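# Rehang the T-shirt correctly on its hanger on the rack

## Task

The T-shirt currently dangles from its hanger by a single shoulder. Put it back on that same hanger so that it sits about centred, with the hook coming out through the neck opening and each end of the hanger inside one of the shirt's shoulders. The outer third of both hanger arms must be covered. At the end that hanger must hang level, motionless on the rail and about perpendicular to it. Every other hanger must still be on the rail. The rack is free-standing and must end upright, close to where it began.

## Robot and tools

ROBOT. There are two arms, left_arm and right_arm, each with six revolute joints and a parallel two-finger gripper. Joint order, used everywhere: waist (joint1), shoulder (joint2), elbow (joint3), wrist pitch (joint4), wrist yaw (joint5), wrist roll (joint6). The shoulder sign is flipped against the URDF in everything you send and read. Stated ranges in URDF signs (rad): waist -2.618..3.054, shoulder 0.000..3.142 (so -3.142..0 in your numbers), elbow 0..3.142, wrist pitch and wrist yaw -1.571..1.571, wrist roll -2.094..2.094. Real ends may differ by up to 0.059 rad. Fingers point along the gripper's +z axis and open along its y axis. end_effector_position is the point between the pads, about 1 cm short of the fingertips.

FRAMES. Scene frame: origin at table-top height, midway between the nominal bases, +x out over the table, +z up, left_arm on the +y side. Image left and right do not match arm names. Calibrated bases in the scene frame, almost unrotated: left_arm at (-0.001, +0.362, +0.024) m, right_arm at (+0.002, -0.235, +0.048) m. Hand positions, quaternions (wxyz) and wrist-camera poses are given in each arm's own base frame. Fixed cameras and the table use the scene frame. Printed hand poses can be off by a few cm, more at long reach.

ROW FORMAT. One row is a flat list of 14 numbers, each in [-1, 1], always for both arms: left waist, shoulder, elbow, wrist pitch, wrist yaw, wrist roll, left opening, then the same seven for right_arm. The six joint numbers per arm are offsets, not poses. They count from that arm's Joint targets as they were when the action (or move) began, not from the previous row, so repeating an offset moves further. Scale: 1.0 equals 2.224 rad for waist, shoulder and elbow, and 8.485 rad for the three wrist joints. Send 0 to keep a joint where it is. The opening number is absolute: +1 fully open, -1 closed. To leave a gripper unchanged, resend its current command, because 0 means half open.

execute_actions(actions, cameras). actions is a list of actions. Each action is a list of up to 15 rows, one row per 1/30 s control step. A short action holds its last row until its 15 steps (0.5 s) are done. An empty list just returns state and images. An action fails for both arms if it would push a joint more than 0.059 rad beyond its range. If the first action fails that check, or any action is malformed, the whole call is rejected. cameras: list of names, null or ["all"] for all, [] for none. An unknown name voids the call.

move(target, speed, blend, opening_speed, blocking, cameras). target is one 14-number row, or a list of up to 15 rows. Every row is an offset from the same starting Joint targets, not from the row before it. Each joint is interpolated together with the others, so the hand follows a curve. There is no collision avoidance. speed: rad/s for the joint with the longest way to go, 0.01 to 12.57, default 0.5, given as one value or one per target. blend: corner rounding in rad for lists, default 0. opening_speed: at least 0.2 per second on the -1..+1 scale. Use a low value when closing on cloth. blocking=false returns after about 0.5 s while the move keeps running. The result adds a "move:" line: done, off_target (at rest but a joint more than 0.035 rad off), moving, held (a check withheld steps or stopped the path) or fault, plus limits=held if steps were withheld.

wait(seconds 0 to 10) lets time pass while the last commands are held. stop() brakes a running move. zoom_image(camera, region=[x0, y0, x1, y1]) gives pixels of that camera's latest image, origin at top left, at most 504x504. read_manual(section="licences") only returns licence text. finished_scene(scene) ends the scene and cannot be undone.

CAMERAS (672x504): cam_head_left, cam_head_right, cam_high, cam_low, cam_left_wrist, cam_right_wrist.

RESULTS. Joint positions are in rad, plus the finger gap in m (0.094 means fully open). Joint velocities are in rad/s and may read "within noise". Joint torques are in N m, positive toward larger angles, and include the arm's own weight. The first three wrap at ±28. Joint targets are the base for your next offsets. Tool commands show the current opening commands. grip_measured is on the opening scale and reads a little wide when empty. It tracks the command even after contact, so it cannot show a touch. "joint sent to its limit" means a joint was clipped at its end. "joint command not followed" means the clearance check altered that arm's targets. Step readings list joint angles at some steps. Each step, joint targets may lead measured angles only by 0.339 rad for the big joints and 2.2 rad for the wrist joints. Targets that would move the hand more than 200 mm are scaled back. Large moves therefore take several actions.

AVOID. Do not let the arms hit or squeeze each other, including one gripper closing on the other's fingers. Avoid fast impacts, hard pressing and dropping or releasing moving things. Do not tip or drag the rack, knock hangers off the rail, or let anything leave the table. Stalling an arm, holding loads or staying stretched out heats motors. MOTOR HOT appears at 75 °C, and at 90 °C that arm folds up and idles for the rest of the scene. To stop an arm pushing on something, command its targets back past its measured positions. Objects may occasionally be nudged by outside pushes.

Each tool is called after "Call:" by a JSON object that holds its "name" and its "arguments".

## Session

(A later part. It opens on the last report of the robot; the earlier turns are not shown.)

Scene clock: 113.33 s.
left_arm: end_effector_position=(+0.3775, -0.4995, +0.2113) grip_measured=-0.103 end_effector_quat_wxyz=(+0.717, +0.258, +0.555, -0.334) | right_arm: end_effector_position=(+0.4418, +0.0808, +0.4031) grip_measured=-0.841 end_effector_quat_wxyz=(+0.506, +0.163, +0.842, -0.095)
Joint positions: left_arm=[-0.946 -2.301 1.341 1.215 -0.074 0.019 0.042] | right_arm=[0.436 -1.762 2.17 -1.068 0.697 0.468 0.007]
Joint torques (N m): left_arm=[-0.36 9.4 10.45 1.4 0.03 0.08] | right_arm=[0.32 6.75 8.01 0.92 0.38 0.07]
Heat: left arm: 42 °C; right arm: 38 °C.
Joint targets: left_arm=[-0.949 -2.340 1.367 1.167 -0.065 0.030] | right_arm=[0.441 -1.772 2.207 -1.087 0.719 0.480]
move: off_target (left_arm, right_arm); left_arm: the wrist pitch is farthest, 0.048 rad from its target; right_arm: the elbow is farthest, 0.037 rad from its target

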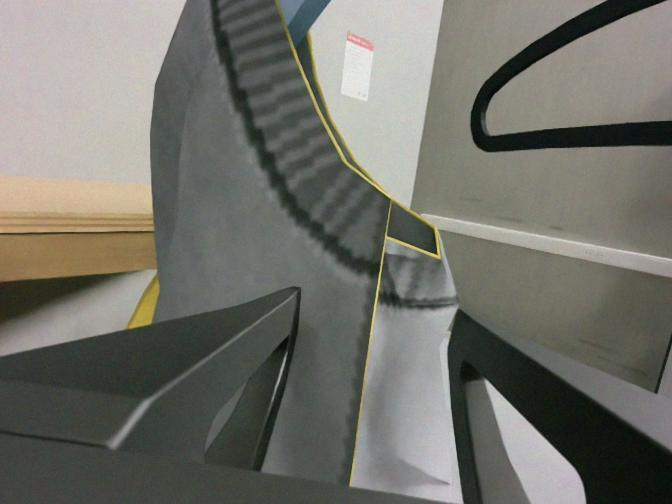

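Call:
{"name": "move", "arguments": {"target": [0, 0, 0, 0, 0, 0, -0.93, 0, 0, 0, 0, 0, 0, -0.95], "speed": 0.2, "opening_speed": 0.5, "cameras": ["cam_left_wrist", "cam_high"]}}

Scene clock: 115.37 s.
left_arm: end_effector_position=(+0.3775, -0.4996, +0.2109) grip_measured=-0.927 end_effector_quat_wxyz=(+0.717, +0.258, +0.556, -0.333) | right_arm: end_effector_position=(+0.4418, +0.0808, +0.4031) grip_measured=-0.841 end_effector_quat_wxyz=(+0.506, +0.163, +0.842, -0.095)
Joint positions: left_arm=[-0.946 -2.301 1.341 1.214 -0.074 0.019 0.003] | right_arm=[0.436 -1.762 2.17 -1.068 0.697 0.468 0.007]
Joint torques (N m): left_arm=[-0.35 9.14 10.58 1.31 0.08 0.1] | right_arm=[0.35 6.74 8.02 0.92 0.37 0.06]
Heat: left arm: 42 °C; right arm: 38 °C.
Joint targets: left_arm=[-0.949 -2.340 1.367 1.167 -0.065 0.030] | right_arm=[0.441 -1.772 2.207 -1.087 0.719 0.480]
move: off_target (left_arm, right_arm); left_arm: the wrist pitch is farthest, 0.047 rad from its target; right_arm: the elbow is farthest, 0.037 rad from its target
Images, in order (width x height): cam_high 672x504, cam_left_wrist 672x504.

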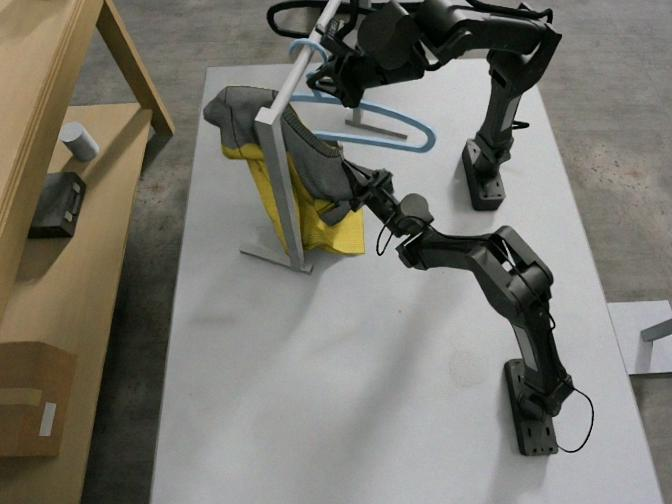

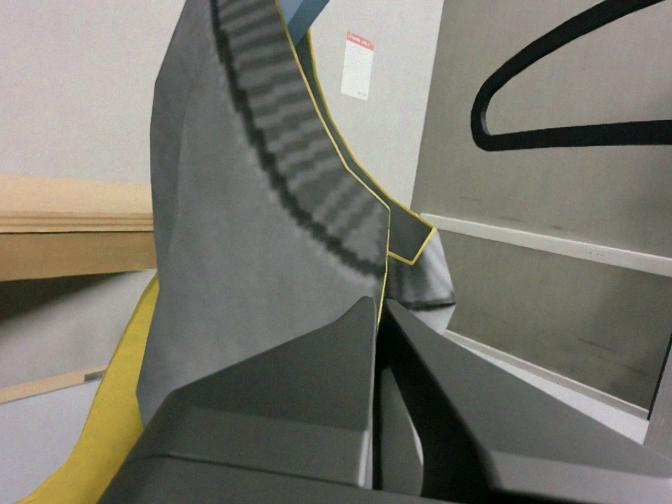

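Call:
{"name": "move", "arguments": {"target": [0, 0, 0, 0, 0, 0, -1.0, 0, 0, 0, 0, 0, 0, -0.95], "speed": 0.2, "opening_speed": 0.3, "cameras": ["cam_left_wrist"]}}

Call:
{"name": "zoom_image", "arguments": {"camera": "cam_left_wrist", "region": [270, 180, 520, 430]}}

Scene clock: 117.00 s.
left_arm: end_effector_position=(+0.3775, -0.4996, +0.2109) grip_measured=-0.991 end_effector_quat_wxyz=(+0.717, +0.258, +0.556, -0.333) | right_arm: end_effector_position=(+0.4418, +0.0808, +0.4031) grip_measured=-0.841 end_effector_quat_wxyz=(+0.506, +0.163, +0.842, -0.095)
Joint positions: left_arm=[-0.946 -2.301 1.341 1.214 -0.074 0.019 0] | right_arm=[0.436 -1.762 2.17 -1.068 0.697 0.468 0.007]
Joint torques (N m): left_arm=[-0.42 9.18 10.41 1.34 0.06 0.08] | right_arm=[0.34 6.75 7.99 0.92 0.38 0.06]
Heat: left arm: 42 °C; right arm: 38 °C.
Joint targets: left_arm=[-0.949 -2.340 1.367 1.167 -0.065 0.030] | right_arm=[0.441 -1.772 2.207 -1.087 0.719 0.480]
move: off_target (left_arm, right_arm); left_arm: the wrist pitch is farthest, 0.047 rad from its target; right_arm: the elbow is farthest, 0.037 rad from its target

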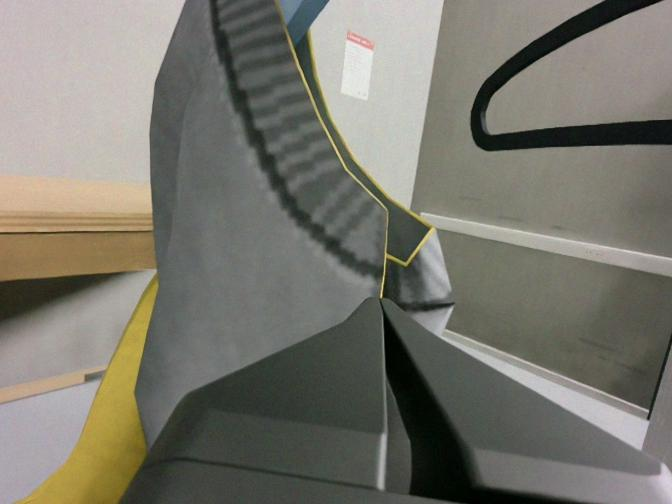

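Scaled by 2.016 from the camera's image (finer frame: 960x720).

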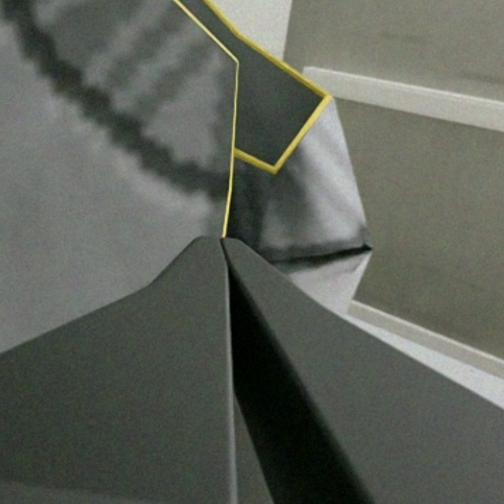

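Call:
{"name": "move", "arguments": {"target": [-0.0265, 0.1079, -0.1272, 0.0169, -0.0083, 0.0012, -1.0, 0, 0, 0, 0, 0, 0, -0.95], "speed": 0.2, "cameras": ["cam_head_right", "cam_high", "cam_low", "cam_left_wrist", "cam_right_wrist"]}}

Scene clock: 119.73 s.
left_arm: end_effector_position=(+0.3309, -0.4745, +0.2278) grip_measured=-0.991 end_effector_quat_wxyz=(+0.717, +0.255, +0.555, -0.335) | right_arm: end_effector_position=(+0.4418, +0.0808, +0.4031) grip_measured=-0.841 end_effector_quat_wxyz=(+0.506, +0.163, +0.842, -0.095)
Joint positions: left_arm=[-1.004 -2.13 1.108 1.28 -0.132 0.029 0] | right_arm=[0.436 -1.762 2.17 -1.068 0.697 0.468 0.007]
Joint torques (N m): left_arm=[-0.35 13.26 5.49 2.08 -0.09 0.08] | right_arm=[0.35 6.75 7.99 0.92 0.38 0.06]
Heat: left arm: 42 °C; right arm: 38 °C.
Joint targets: left_arm=[-1.008 -2.101 1.084 1.311 -0.136 0.041] | right_arm=[0.441 -1.772 2.207 -1.087 0.719 0.480]
move: off_target (right_arm); right_arm: the elbow is farthest, 0.037 rad from its target

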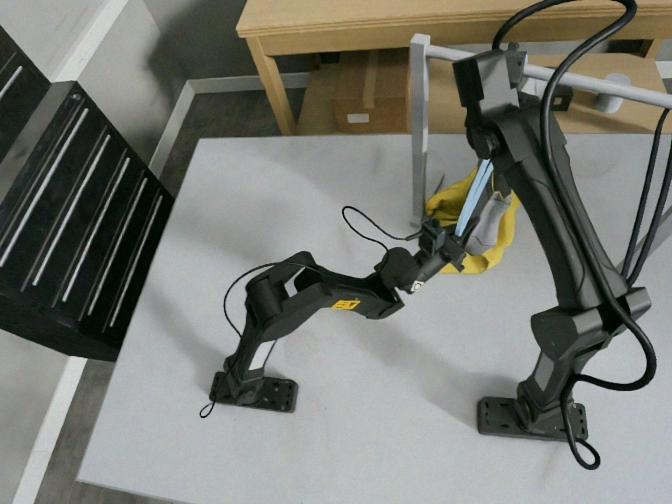

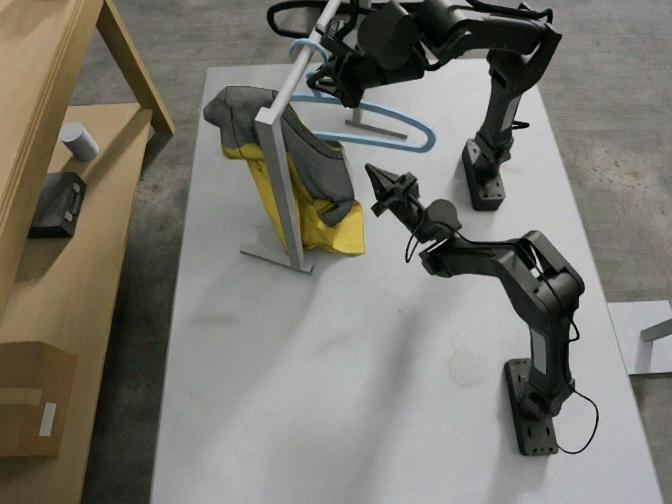

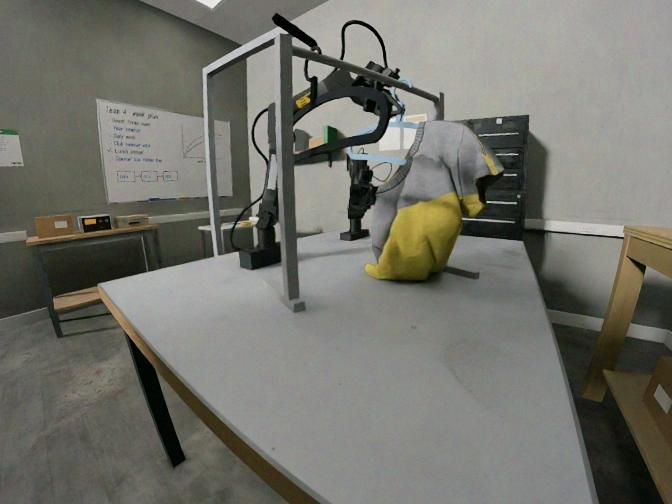

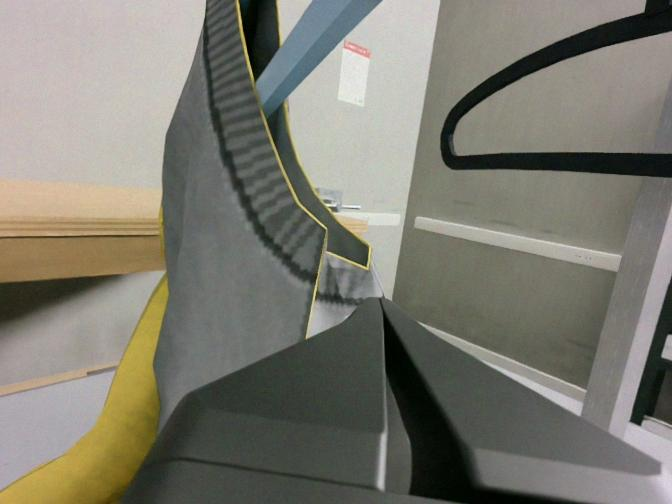

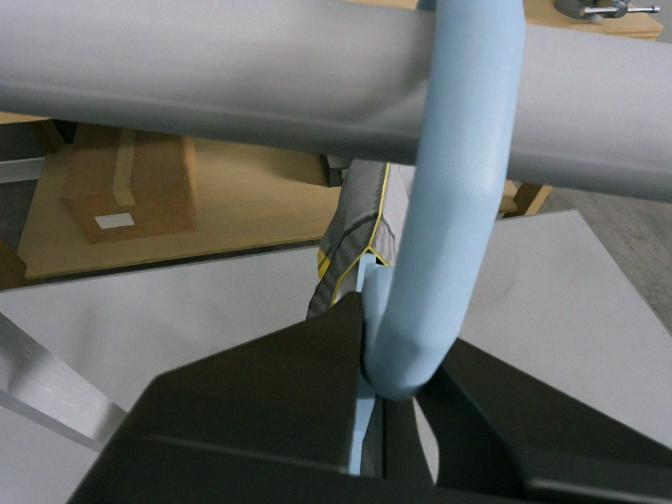

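Call:
{"name": "move", "arguments": {"target": [0.0261, -0.0310, -0.0917, 0.0152, 0.0078, -0.0031, -1.0, 0, 0, 0, 0, 0, 0, -0.95], "speed": 0.3, "cameras": []}}

Call:
{"name": "move", "arguments": {"target": [0, 0, 0, 0, 0, 0, 0.5, 0, 0, 0, 0, 0, 0, -0.95], "speed": 0.3, "opening_speed": 1.0, "cameras": ["cam_head_right", "cam_high", "cam_left_wrist"]}}

Scene clock: 123.27 s.
left_arm: end_effector_position=(+0.3267, -0.4341, +0.1688) grip_measured=-0.991 end_effector_quat_wxyz=(+0.692, +0.274, +0.586, -0.320) | right_arm: end_effector_position=(+0.4418, +0.0808, +0.4031) grip_measured=-0.841 end_effector_quat_wxyz=(+0.506, +0.163, +0.842, -0.095)
Joint positions: left_arm=[-0.955 -2.141 0.899 1.406 -0.083 0.017 0] | right_arm=[0.436 -1.762 2.17 -1.068 0.697 0.468 0.007]
Joint torques (N m): left_arm=[0.42 7.84 4.93 2.17 0.16 -0.07] | right_arm=[0.32 6.75 8.02 0.92 0.38 0.06]
Heat: left arm: 43 °C; right arm: 38 °C.
Joint targets: left_arm=[-0.950 -2.170 0.880 1.440 -0.070 0.014] | right_arm=[0.441 -1.772 2.207 -1.087 0.719 0.480]
move: off_target (right_arm); right_arm: the elbow is farthest, 0.037 rad from its target

Scene clock: 125.00 s.
left_arm: end_effector_position=(+0.3267, -0.4340, +0.1692) grip_measured=+0.497 end_effector_quat_wxyz=(+0.692, +0.274, +0.586, -0.321) | right_arm: end_effector_position=(+0.4418, +0.0808, +0.4031) grip_measured=-0.841 end_effector_quat_wxyz=(+0.506, +0.163, +0.842, -0.095)
Joint positions: left_arm=[-0.955 -2.141 0.899 1.407 -0.083 0.017 0.07] | right_arm=[0.436 -1.762 2.17 -1.068 0.697 0.468 0.007]
Joint torques (N m): left_arm=[0.4 7.71 4.89 2.21 0.1 -0.04] | right_arm=[0.34 6.75 8.02 0.92 0.38 0.05]
Heat: left arm: 43 °C; right arm: 38 °C.
Joint targets: left_arm=[-0.950 -2.170 0.880 1.440 -0.070 0.014] | right_arm=[0.441 -1.772 2.207 -1.087 0.719 0.480]
move: off_target (right_arm); right_arm: the elbow is farthest, 0.037 rad from its target

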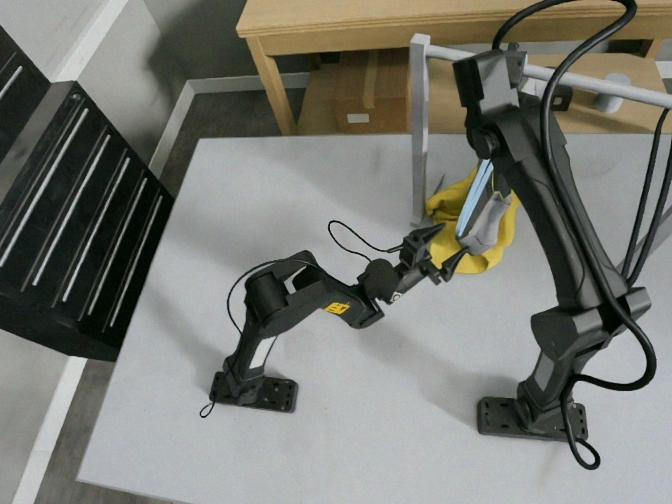

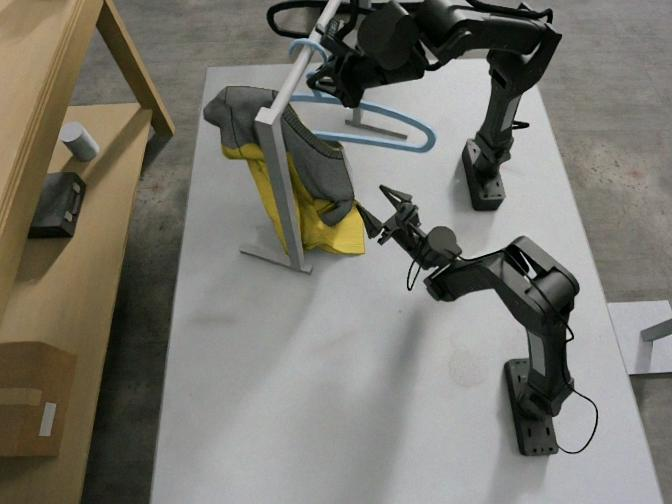

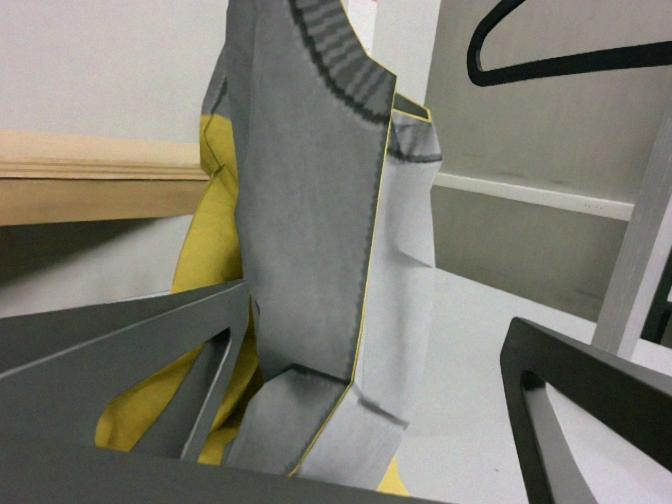

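Call:
{"name": "move", "arguments": {"target": [0.0063, -0.1034, 0.2073, -0.0206, 0.0012, 0.0004, 0.5, 0, 0, 0, 0, 0, 0, -0.95], "speed": 0.25, "cameras": ["cam_head_right", "cam_high", "cam_left_wrist"]}}

Scene clock: 128.33 s.
left_arm: end_effector_position=(+0.3773, -0.4944, +0.1883) grip_measured=+0.497 end_effector_quat_wxyz=(+0.721, +0.254, +0.551, -0.334) | right_arm: end_effector_position=(+0.4418, +0.0808, +0.4031) grip_measured=-0.841 end_effector_quat_wxyz=(+0.506, +0.163, +0.842, -0.095)
Joint positions: left_arm=[-0.942 -2.361 1.316 1.312 -0.074 0.017 0.07] | right_arm=[0.436 -1.762 2.17 -1.068 0.697 0.468 0.007]
Joint torques (N m): left_arm=[0.51 9.29 9.83 1.35 0.11 -0.02] | right_arm=[0.34 6.74 8.03 0.92 0.39 0.06]
Heat: left arm: 43 °C; right arm: 37 °C.
Joint targets: left_arm=[-0.936 -2.400 1.341 1.265 -0.059 0.018] | right_arm=[0.441 -1.772 2.207 -1.087 0.719 0.480]
move: off_target (left_arm, right_arm); left_arm: the wrist pitch is farthest, 0.047 rad from its target; right_arm: the elbow is farthest, 0.037 rad from its target

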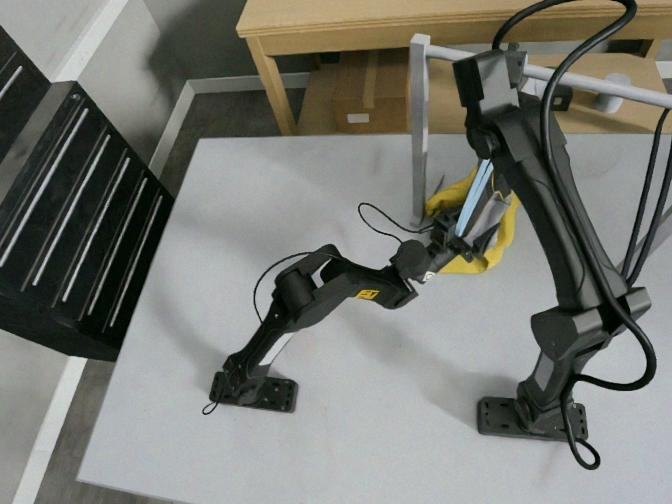

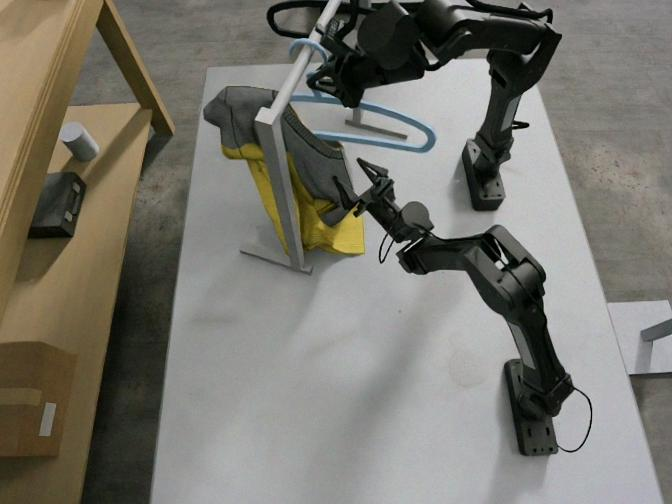

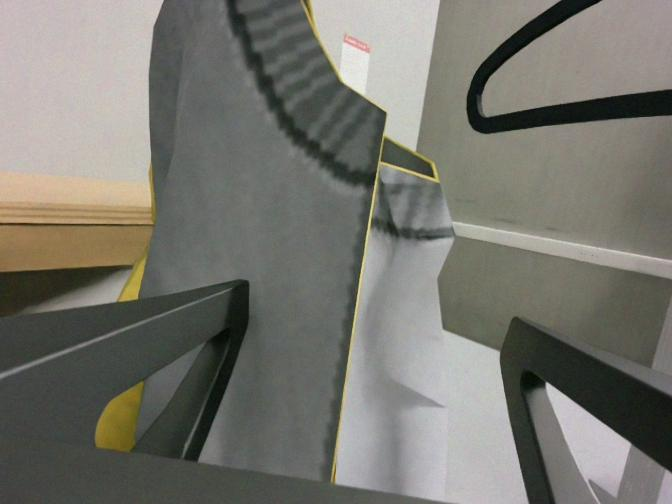

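Call:
{"name": "move", "arguments": {"target": [0, 0, 0, 0, 0, 0, -0.7, 0, 0, 0, 0, 0, 0, -0.95], "speed": 0.3, "opening_speed": 0.5, "cameras": ["cam_left_wrist"]}}

Scene clock: 131.30 s.
left_arm: end_effector_position=(+0.3771, -0.4946, +0.1883) grip_measured=-0.697 end_effector_quat_wxyz=(+0.721, +0.254, +0.551, -0.335) | right_arm: end_effector_position=(+0.4418, +0.0808, +0.4031) grip_measured=-0.841 end_effector_quat_wxyz=(+0.506, +0.163, +0.842, -0.095)
Joint positions: left_arm=[-0.942 -2.361 1.316 1.312 -0.072 0.017 0.014] | right_arm=[0.436 -1.762 2.17 -1.068 0.697 0.468 0.007]
Joint torques (N m): left_arm=[0.53 9.43 9.96 1.33 0.12 0] | right_arm=[0.34 6.74 8.02 0.92 0.38 0.06]
Heat: left arm: 43 °C; right arm: 37 °C.
Joint targets: left_arm=[-0.936 -2.400 1.341 1.265 -0.059 0.018] | right_arm=[0.441 -1.772 2.207 -1.087 0.719 0.480]
move: off_target (left_arm, right_arm); left_arm: the wrist pitch is farthest, 0.047 rad from its target; right_arm: the elbow is farthest, 0.037 rad from its target

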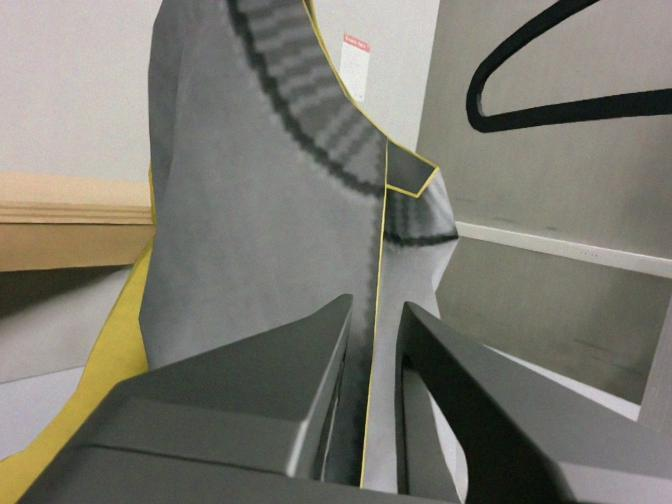

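Call:
{"name": "move", "arguments": {"target": [0, 0, 0, 0, 0, 0, -1.0, 0, 0, 0, 0, 0, 0, -0.95], "speed": 0.3, "opening_speed": 0.3, "cameras": ["cam_left_wrist", "cam_high"]}}

Call:
{"name": "zoom_image", "arguments": {"camera": "cam_left_wrist", "region": [250, 120, 550, 480]}}

Scene clock: 132.67 s.
left_arm: end_effector_position=(+0.3771, -0.4946, +0.1883) grip_measured=-0.991 end_effector_quat_wxyz=(+0.721, +0.254, +0.551, -0.335) | right_arm: end_effector_position=(+0.4418, +0.0808, +0.4031) grip_measured=-0.841 end_effector_quat_wxyz=(+0.506, +0.163, +0.842, -0.095)
Joint positions: left_arm=[-0.942 -2.361 1.316 1.312 -0.072 0.017 0] | right_arm=[0.436 -1.762 2.17 -1.068 0.697 0.468 0.007]
Joint torques (N m): left_arm=[0.46 9.26 10.09 1.4 0.11 -0.04] | right_arm=[0.32 6.75 8.02 0.92 0.38 0.06]
Heat: left arm: 42 °C; right arm: 37 °C.
Joint targets: left_arm=[-0.936 -2.400 1.341 1.265 -0.059 0.018] | right_arm=[0.441 -1.772 2.207 -1.087 0.719 0.480]
move: off_target (left_arm, right_arm); left_arm: the wrist pitch is farthest, 0.047 rad from its target; right_arm: the elbow is farthest, 0.037 rad from its target
Images, in order (width x height): cam_high 672x504, cam_left_wrist 672x504.

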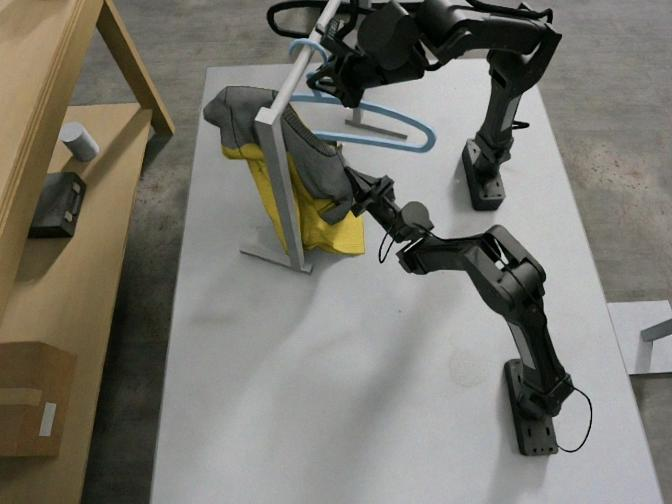

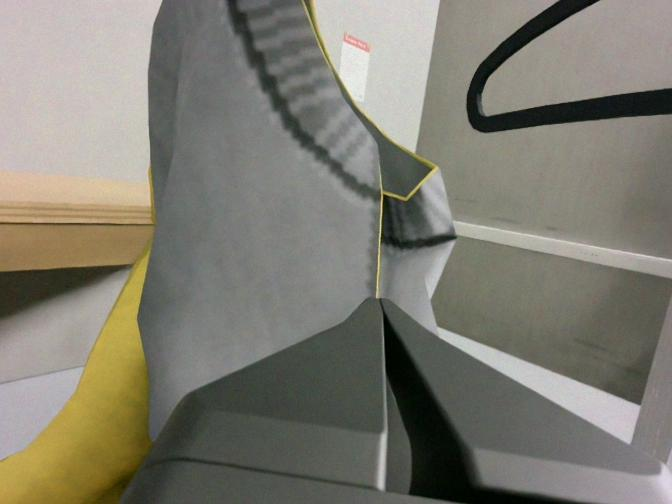

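Scaled by 1.400 from the camera's image (finer frame: 960x720).

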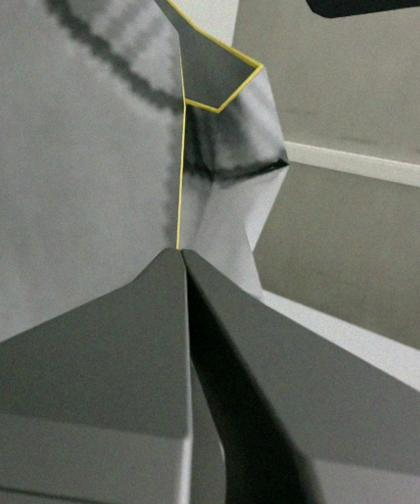

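Call:
{"name": "move", "arguments": {"target": [-0.0108, 0.2540, -0.2781, -0.0206, -0.0037, -0.0021, -1.0, 0, 0, 0, 0, 0, 0, -0.95], "speed": 0.4, "cameras": ["cam_head_right", "cam_high", "cam_low", "cam_left_wrist"]}}

Scene clock: 138.63 s.
left_arm: end_effector_position=(+0.3049, -0.4026, +0.1851) grip_measured=-0.991 end_effector_quat_wxyz=(+0.650, +0.294, +0.633, -0.301) | right_arm: end_effector_position=(+0.4418, +0.0808, +0.4031) grip_measured=-0.841 end_effector_quat_wxyz=(+0.506, +0.163, +0.842, -0.095)
Joint positions: left_arm=[-0.955 -1.858 0.745 1.14 -0.086 0.003 0] | right_arm=[0.436 -1.762 2.17 -1.068 0.697 0.468 0.007]
Joint torques (N m): left_arm=[-0.39 10.04 5.35 1.44 -0.12 -0.07] | right_arm=[0.34 6.76 8.01 0.92 0.38 0.05]
Heat: left arm: 42 °C; right arm: 37 °C.
Joint targets: left_arm=[-0.960 -1.834 0.722 1.090 -0.091 0.000] | right_arm=[0.441 -1.772 2.207 -1.087 0.719 0.480]
move: off_target (left_arm, right_arm); left_arm: the wrist pitch is farthest, 0.050 rad from its target; right_arm: the elbow is farthest, 0.037 rad from its target

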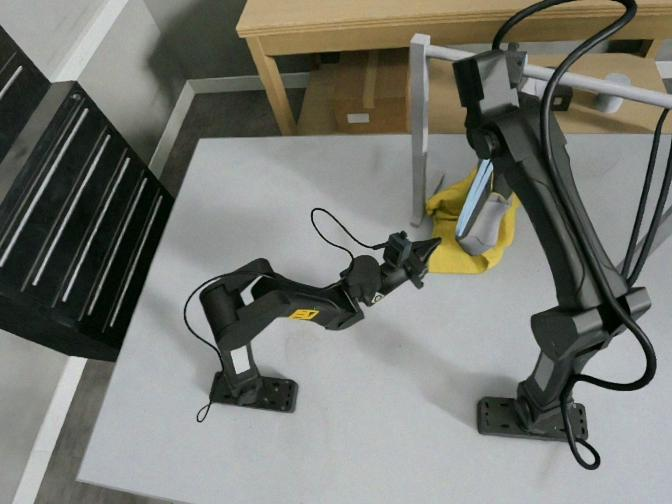

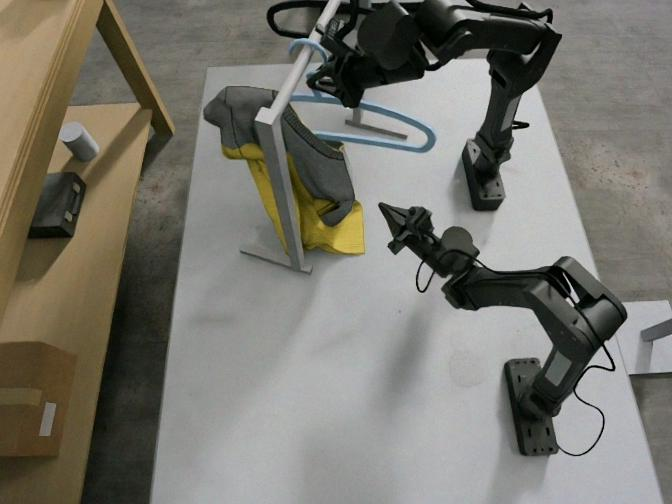

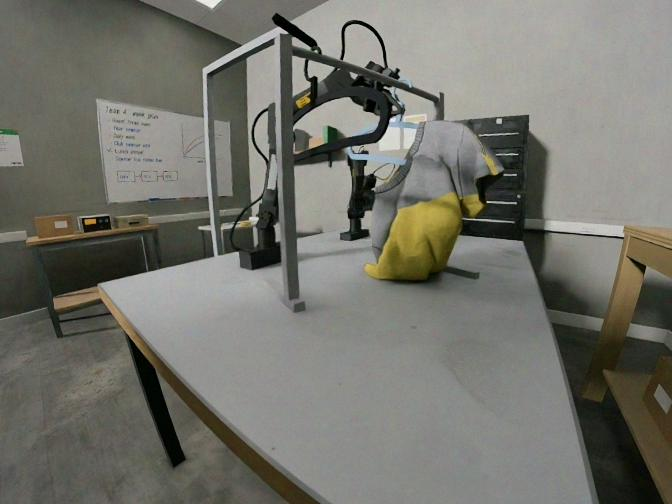

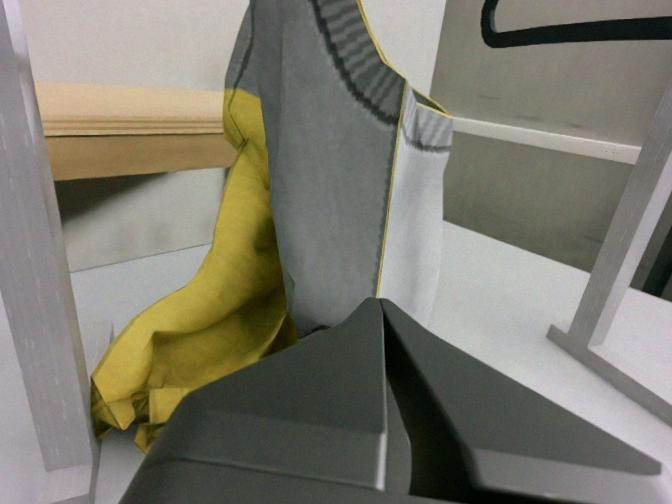

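Call:
{"name": "move", "arguments": {"target": [-0.0247, 0.1749, 0.1722, -0.1285, -0.0052, -0.0059, 0, 0, 0, 0, 0, 0, 0, -0.95], "speed": 0.6, "cameras": ["cam_left_wrist"]}}

Scene clock: 141.87 s.
left_arm: end_effector_position=(+0.2714, -0.3904, +0.2638) grip_measured=-0.003 end_effector_quat_wxyz=(+0.524, +0.346, +0.737, -0.250) | right_arm: end_effector_position=(+0.4418, +0.0808, +0.4031) grip_measured=-0.841 end_effector_quat_wxyz=(+0.506, +0.163, +0.842, -0.095)
Joint positions: left_arm=[-1.01 -1.463 1.079 0.05 -0.12 -0.047 0.047] | right_arm=[0.436 -1.762 2.17 -1.068 0.697 0.468 0.007]
Joint torques (N m): left_arm=[-0.54 7.6 12.05 1.46 -0.11 -0.04] | right_arm=[0.34 6.75 7.99 0.91 0.38 0.07]
Heat: left arm: 42 °C; right arm: 37 °C.
Joint targets: left_arm=[-1.016 -1.446 1.106 0.000 -0.135 -0.050] | right_arm=[0.441 -1.772 2.207 -1.087 0.719 0.480]
move: off_target (left_arm, right_arm); left_arm: the wrist pitch is farthest, 0.050 rad from its target; right_arm: the elbow is farthest, 0.037 rad from its target

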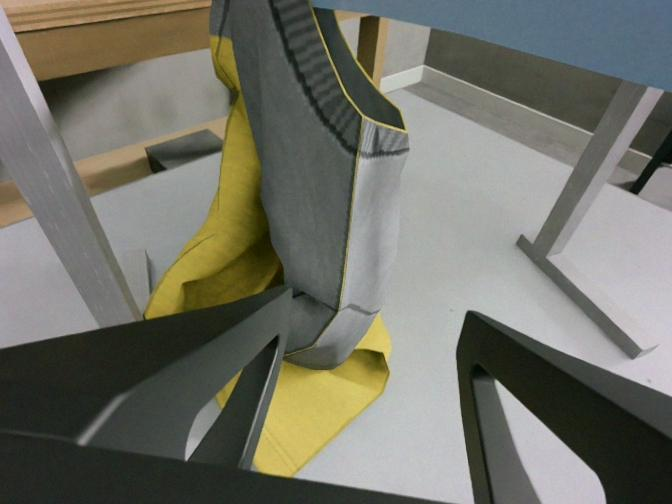

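Call:
{"name": "move", "arguments": {"target": [0.0301, -0.2104, -0.0976, 0.0919, 0.0077, 0.0039, 1, 0, 0, 0, 0, 0, 0, -0.95], "speed": 0.5, "cameras": ["cam_high", "cam_left_wrist"]}}

Scene clock: 145.70 s.
left_arm: end_effector_position=(+0.3185, -0.4239, +0.1400) grip_measured=+0.997 end_effector_quat_wxyz=(+0.558, +0.330, +0.713, -0.266) | right_arm: end_effector_position=(+0.4418, +0.0808, +0.4031) grip_measured=-0.841 end_effector_quat_wxyz=(+0.506, +0.163, +0.842, -0.095)
Joint positions: left_arm=[-0.953 -1.891 0.908 0.744 -0.074 -0.029 0.094] | right_arm=[0.436 -1.762 2.17 -1.068 0.697 0.468 0.007]
Joint torques (N m): left_arm=[0.49 7.27 6.2 2.28 0.03 0.09] | right_arm=[0.35 6.76 8.02 0.92 0.38 0.06]
Heat: left arm: 43 °C; right arm: 37 °C.
Joint targets: left_arm=[-0.949 -1.914 0.888 0.779 -0.070 -0.017] | right_arm=[0.441 -1.772 2.207 -1.087 0.719 0.480]
move: off_target (right_arm); right_arm: the elbow is farthest, 0.037 rad from its target

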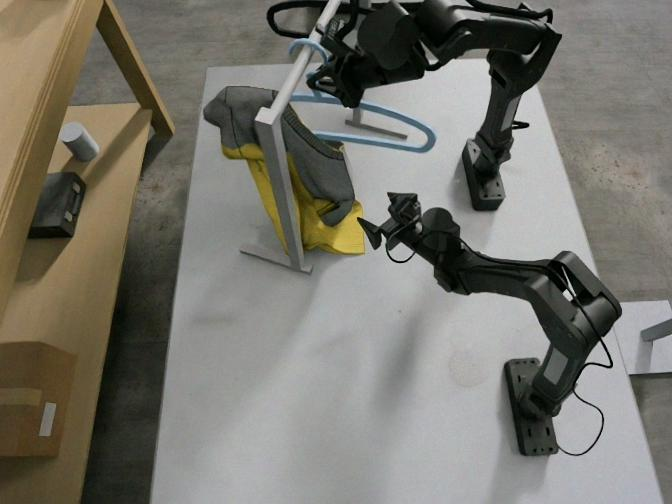

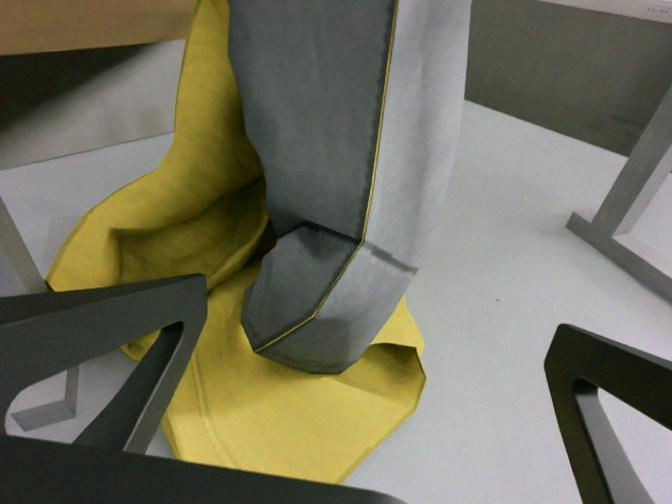

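Call:
{"name": "move", "arguments": {"target": [[-0.1237, -0.0441, -0.0598, 0.0526, -0.0642, 0.0020, 1, 0, 0, 0, 0, 0, 0, -0.95],[-0.1713, -0.1646, 0.1929, 0.0150, -0.1179, 0.0032, 1, 0, 0, 0, 0, 0, 0, -0.95]], "speed": 0.5, "cameras": ["cam_high", "cam_left_wrist", "cam_head_right"]}}

Scene clock: 151.37 s.
left_arm: end_effector_position=(+0.2808, -0.4802, +0.1616) grip_measured=+0.997 end_effector_quat_wxyz=(+0.701, +0.094, +0.700, -0.097) | right_arm: end_effector_position=(+0.4418, +0.0808, +0.4031) grip_measured=-0.841 end_effector_quat_wxyz=(+0.506, +0.163, +0.842, -0.095)
Joint positions: left_arm=[-1.326 -2.242 1.293 0.952 -1.056 -0.001 0.094] | right_arm=[0.436 -1.762 2.17 -1.068 0.697 0.468 0.007]
Joint torques (N m): left_arm=[-0.16 8.66 9.96 1.19 -0.12 0.07] | right_arm=[0.34 6.78 8.02 0.92 0.37 0.06]
Heat: left arm: 43 °C; right arm: 37 °C.
Joint targets: left_arm=[-1.329 -2.279 1.318 0.907 -1.070 0.010] | right_arm=[0.441 -1.772 2.207 -1.087 0.719 0.480]
move: off_target (left_arm, right_arm); left_arm: the wrist pitch is farthest, 0.045 rad from its target; right_arm: the elbow is farthest, 0.037 rad from its target
Images, in order (width x height): cam_head_right 672x504, cam_high 672x504, cam_left_wrist 672x504.

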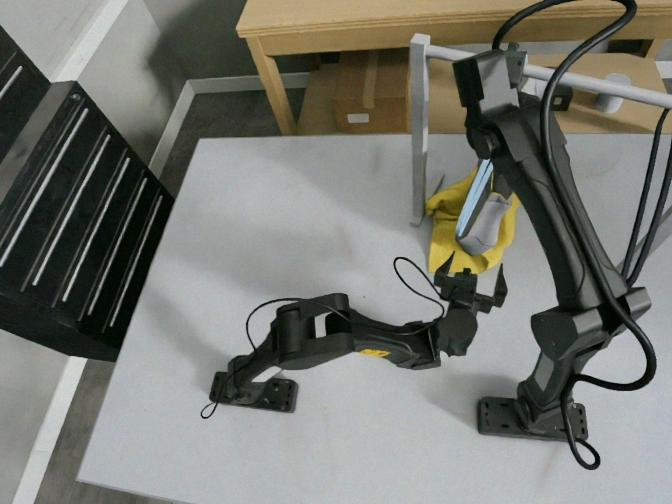

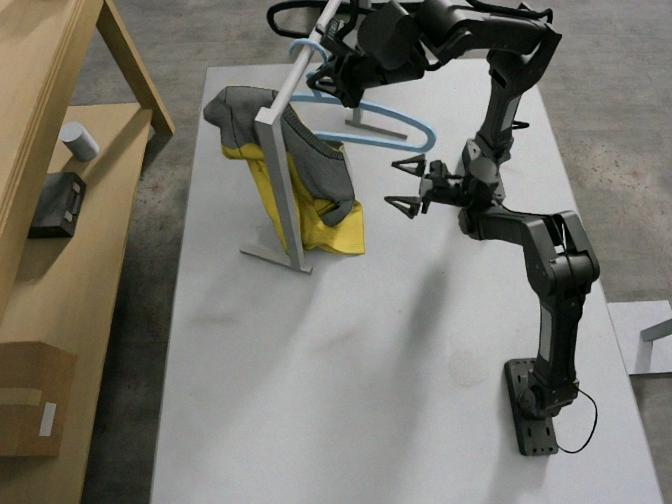

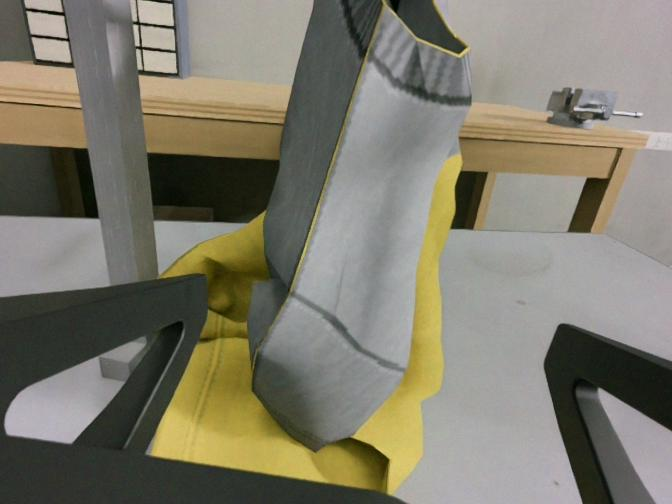

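Call:
{"name": "move", "arguments": {"target": [0.0658, -0.0746, 0.1400, -0.0176, 0.0194, 0, 1, 0, 0, 0, 0, 0, 0, -0.95], "speed": 0.25, "cameras": ["cam_high", "cam_left_wrist"]}}

Scene clock: 153.97 s.
left_arm: end_effector_position=(+0.3608, -0.5101, +0.1615) grip_measured=+0.997 end_effector_quat_wxyz=(+0.701, +0.096, +0.700, -0.097) | right_arm: end_effector_position=(+0.4418, +0.0808, +0.4031) grip_measured=-0.841 end_effector_quat_wxyz=(+0.506, +0.163, +0.842, -0.095)
Joint positions: left_arm=[-1.184 -2.404 1.601 0.804 -0.91 -0.001 0.094] | right_arm=[0.436 -1.762 2.17 -1.068 0.697 0.468 0.007]
Joint torques (N m): left_arm=[0.16 10.07 10.93 1.22 0.11 0.07] | right_arm=[0.32 6.76 8.01 0.92 0.38 0.06]
Heat: left arm: 43 °C; right arm: 37 °C.
Joint targets: left_arm=[-1.183 -2.446 1.629 0.757 -0.905 0.010] | right_arm=[0.441 -1.772 2.207 -1.087 0.719 0.480]
move: off_target (left_arm, right_arm); left_arm: the wrist pitch is farthest, 0.047 rad from its target; right_arm: the elbow is farthest, 0.037 rad from its target

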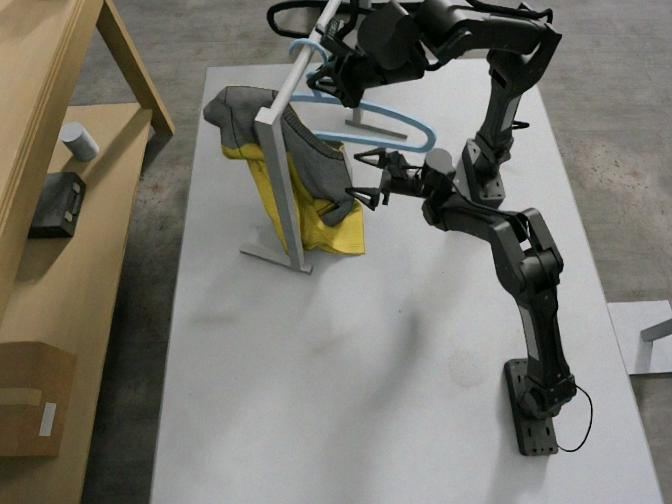

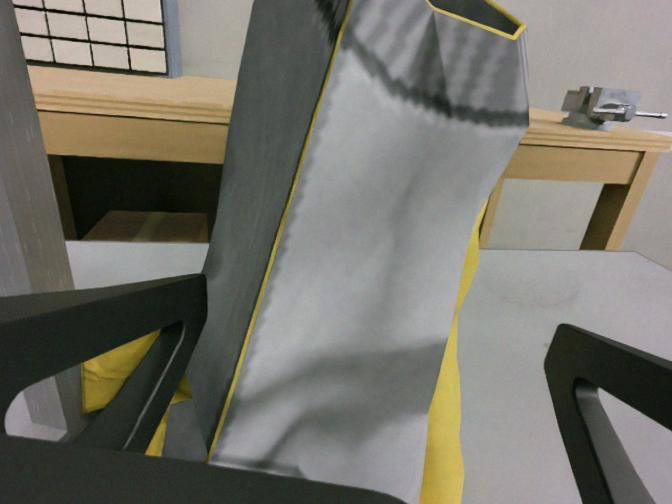

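Call:
{"name": "move", "arguments": {"target": [0.0229, -0.0248, 0.0466, -0.0059, 0.0065, 0, 1, 0, 0, 0, 0, 0, 0, -0.95], "speed": 0.2, "cameras": ["cam_high", "cam_left_wrist"]}}

Scene clock: 155.70 s.
left_arm: end_effector_position=(+0.3914, -0.5141, +0.1614) grip_measured=+0.997 end_effector_quat_wxyz=(+0.700, +0.097, +0.700, -0.098) | right_arm: end_effector_position=(+0.4418, +0.0808, +0.4031) grip_measured=-0.841 end_effector_quat_wxyz=(+0.506, +0.163, +0.842, -0.095)
Joint positions: left_arm=[-1.131 -2.458 1.704 0.755 -0.855 -0.001 0.094] | right_arm=[0.436 -1.762 2.17 -1.068 0.697 0.468 0.007]
Joint torques (N m): left_arm=[-0.16 10.48 11.33 1.25 0.07 0.11] | right_arm=[0.34 6.75 8.02 0.92 0.38 0.07]
Heat: left arm: 43 °C; right arm: 37 °C.
Joint targets: left_arm=[-1.132 -2.501 1.733 0.707 -0.850 0.010] | right_arm=[0.441 -1.772 2.207 -1.087 0.719 0.480]
move: off_target (left_arm, right_arm); left_arm: the wrist pitch is farthest, 0.048 rad from its target; right_arm: the elbow is farthest, 0.037 rad from its target

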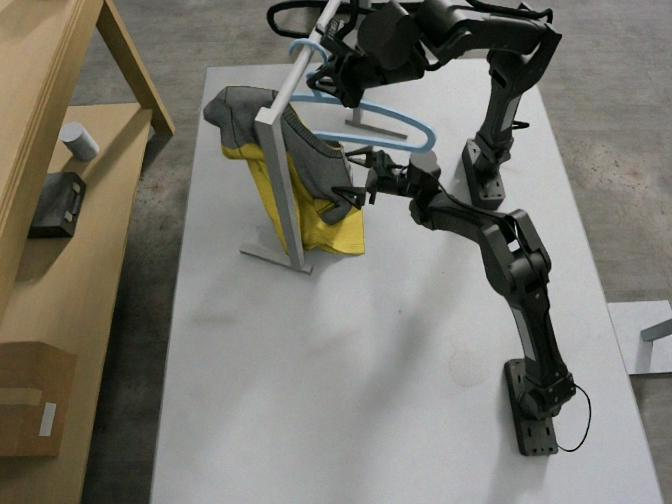

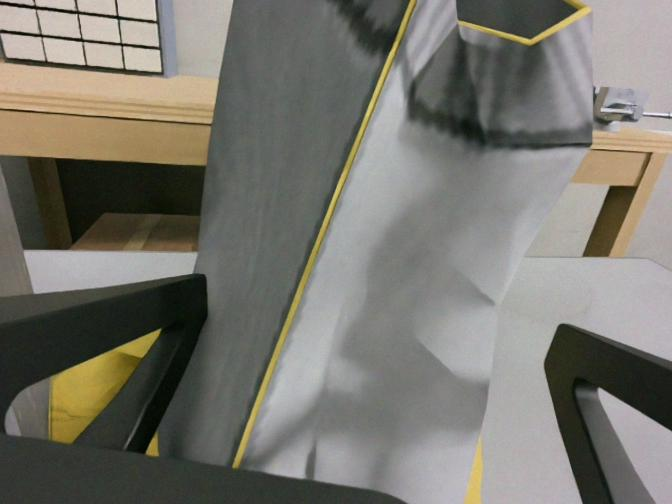

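Call:
{"name": "move", "arguments": {"target": [0, 0, 0, 0, 0, 0, -0.6, 0, 0, 0, 0, 0, 0, -0.95], "speed": 0.3, "opening_speed": 0.7, "cameras": ["cam_left_wrist"]}}

Scene clock: 158.67 s.
left_arm: end_effector_position=(+0.3914, -0.5141, +0.1611) grip_measured=-0.597 end_effector_quat_wxyz=(+0.700, +0.097, +0.701, -0.098) | right_arm: end_effector_position=(+0.4418, +0.0808, +0.4031) grip_measured=-0.841 end_effector_quat_wxyz=(+0.506, +0.163, +0.842, -0.095)
Joint positions: left_arm=[-1.131 -2.458 1.704 0.754 -0.855 -0.001 0.019] | right_arm=[0.436 -1.762 2.17 -1.068 0.697 0.468 0.007]
Joint torques (N m): left_arm=[-0.02 10.81 11.45 1.18 0.11 0.07] | right_arm=[0.34 6.76 8.01 0.92 0.38 0.06]
Heat: left arm: 42 °C; right arm: 37 °C.
Joint targets: left_arm=[-1.132 -2.501 1.733 0.707 -0.850 0.010] | right_arm=[0.441 -1.772 2.207 -1.087 0.719 0.480]
move: off_target (left_arm, right_arm); left_arm: the wrist pitch is farthest, 0.047 rad from its target; right_arm: the elbow is farthest, 0.037 rad from its target

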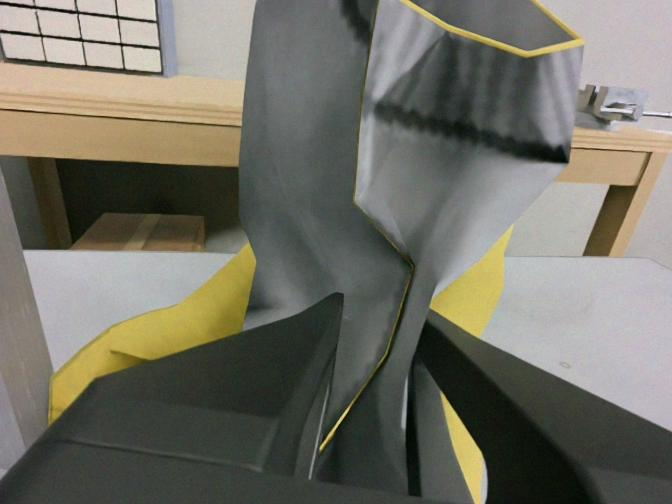

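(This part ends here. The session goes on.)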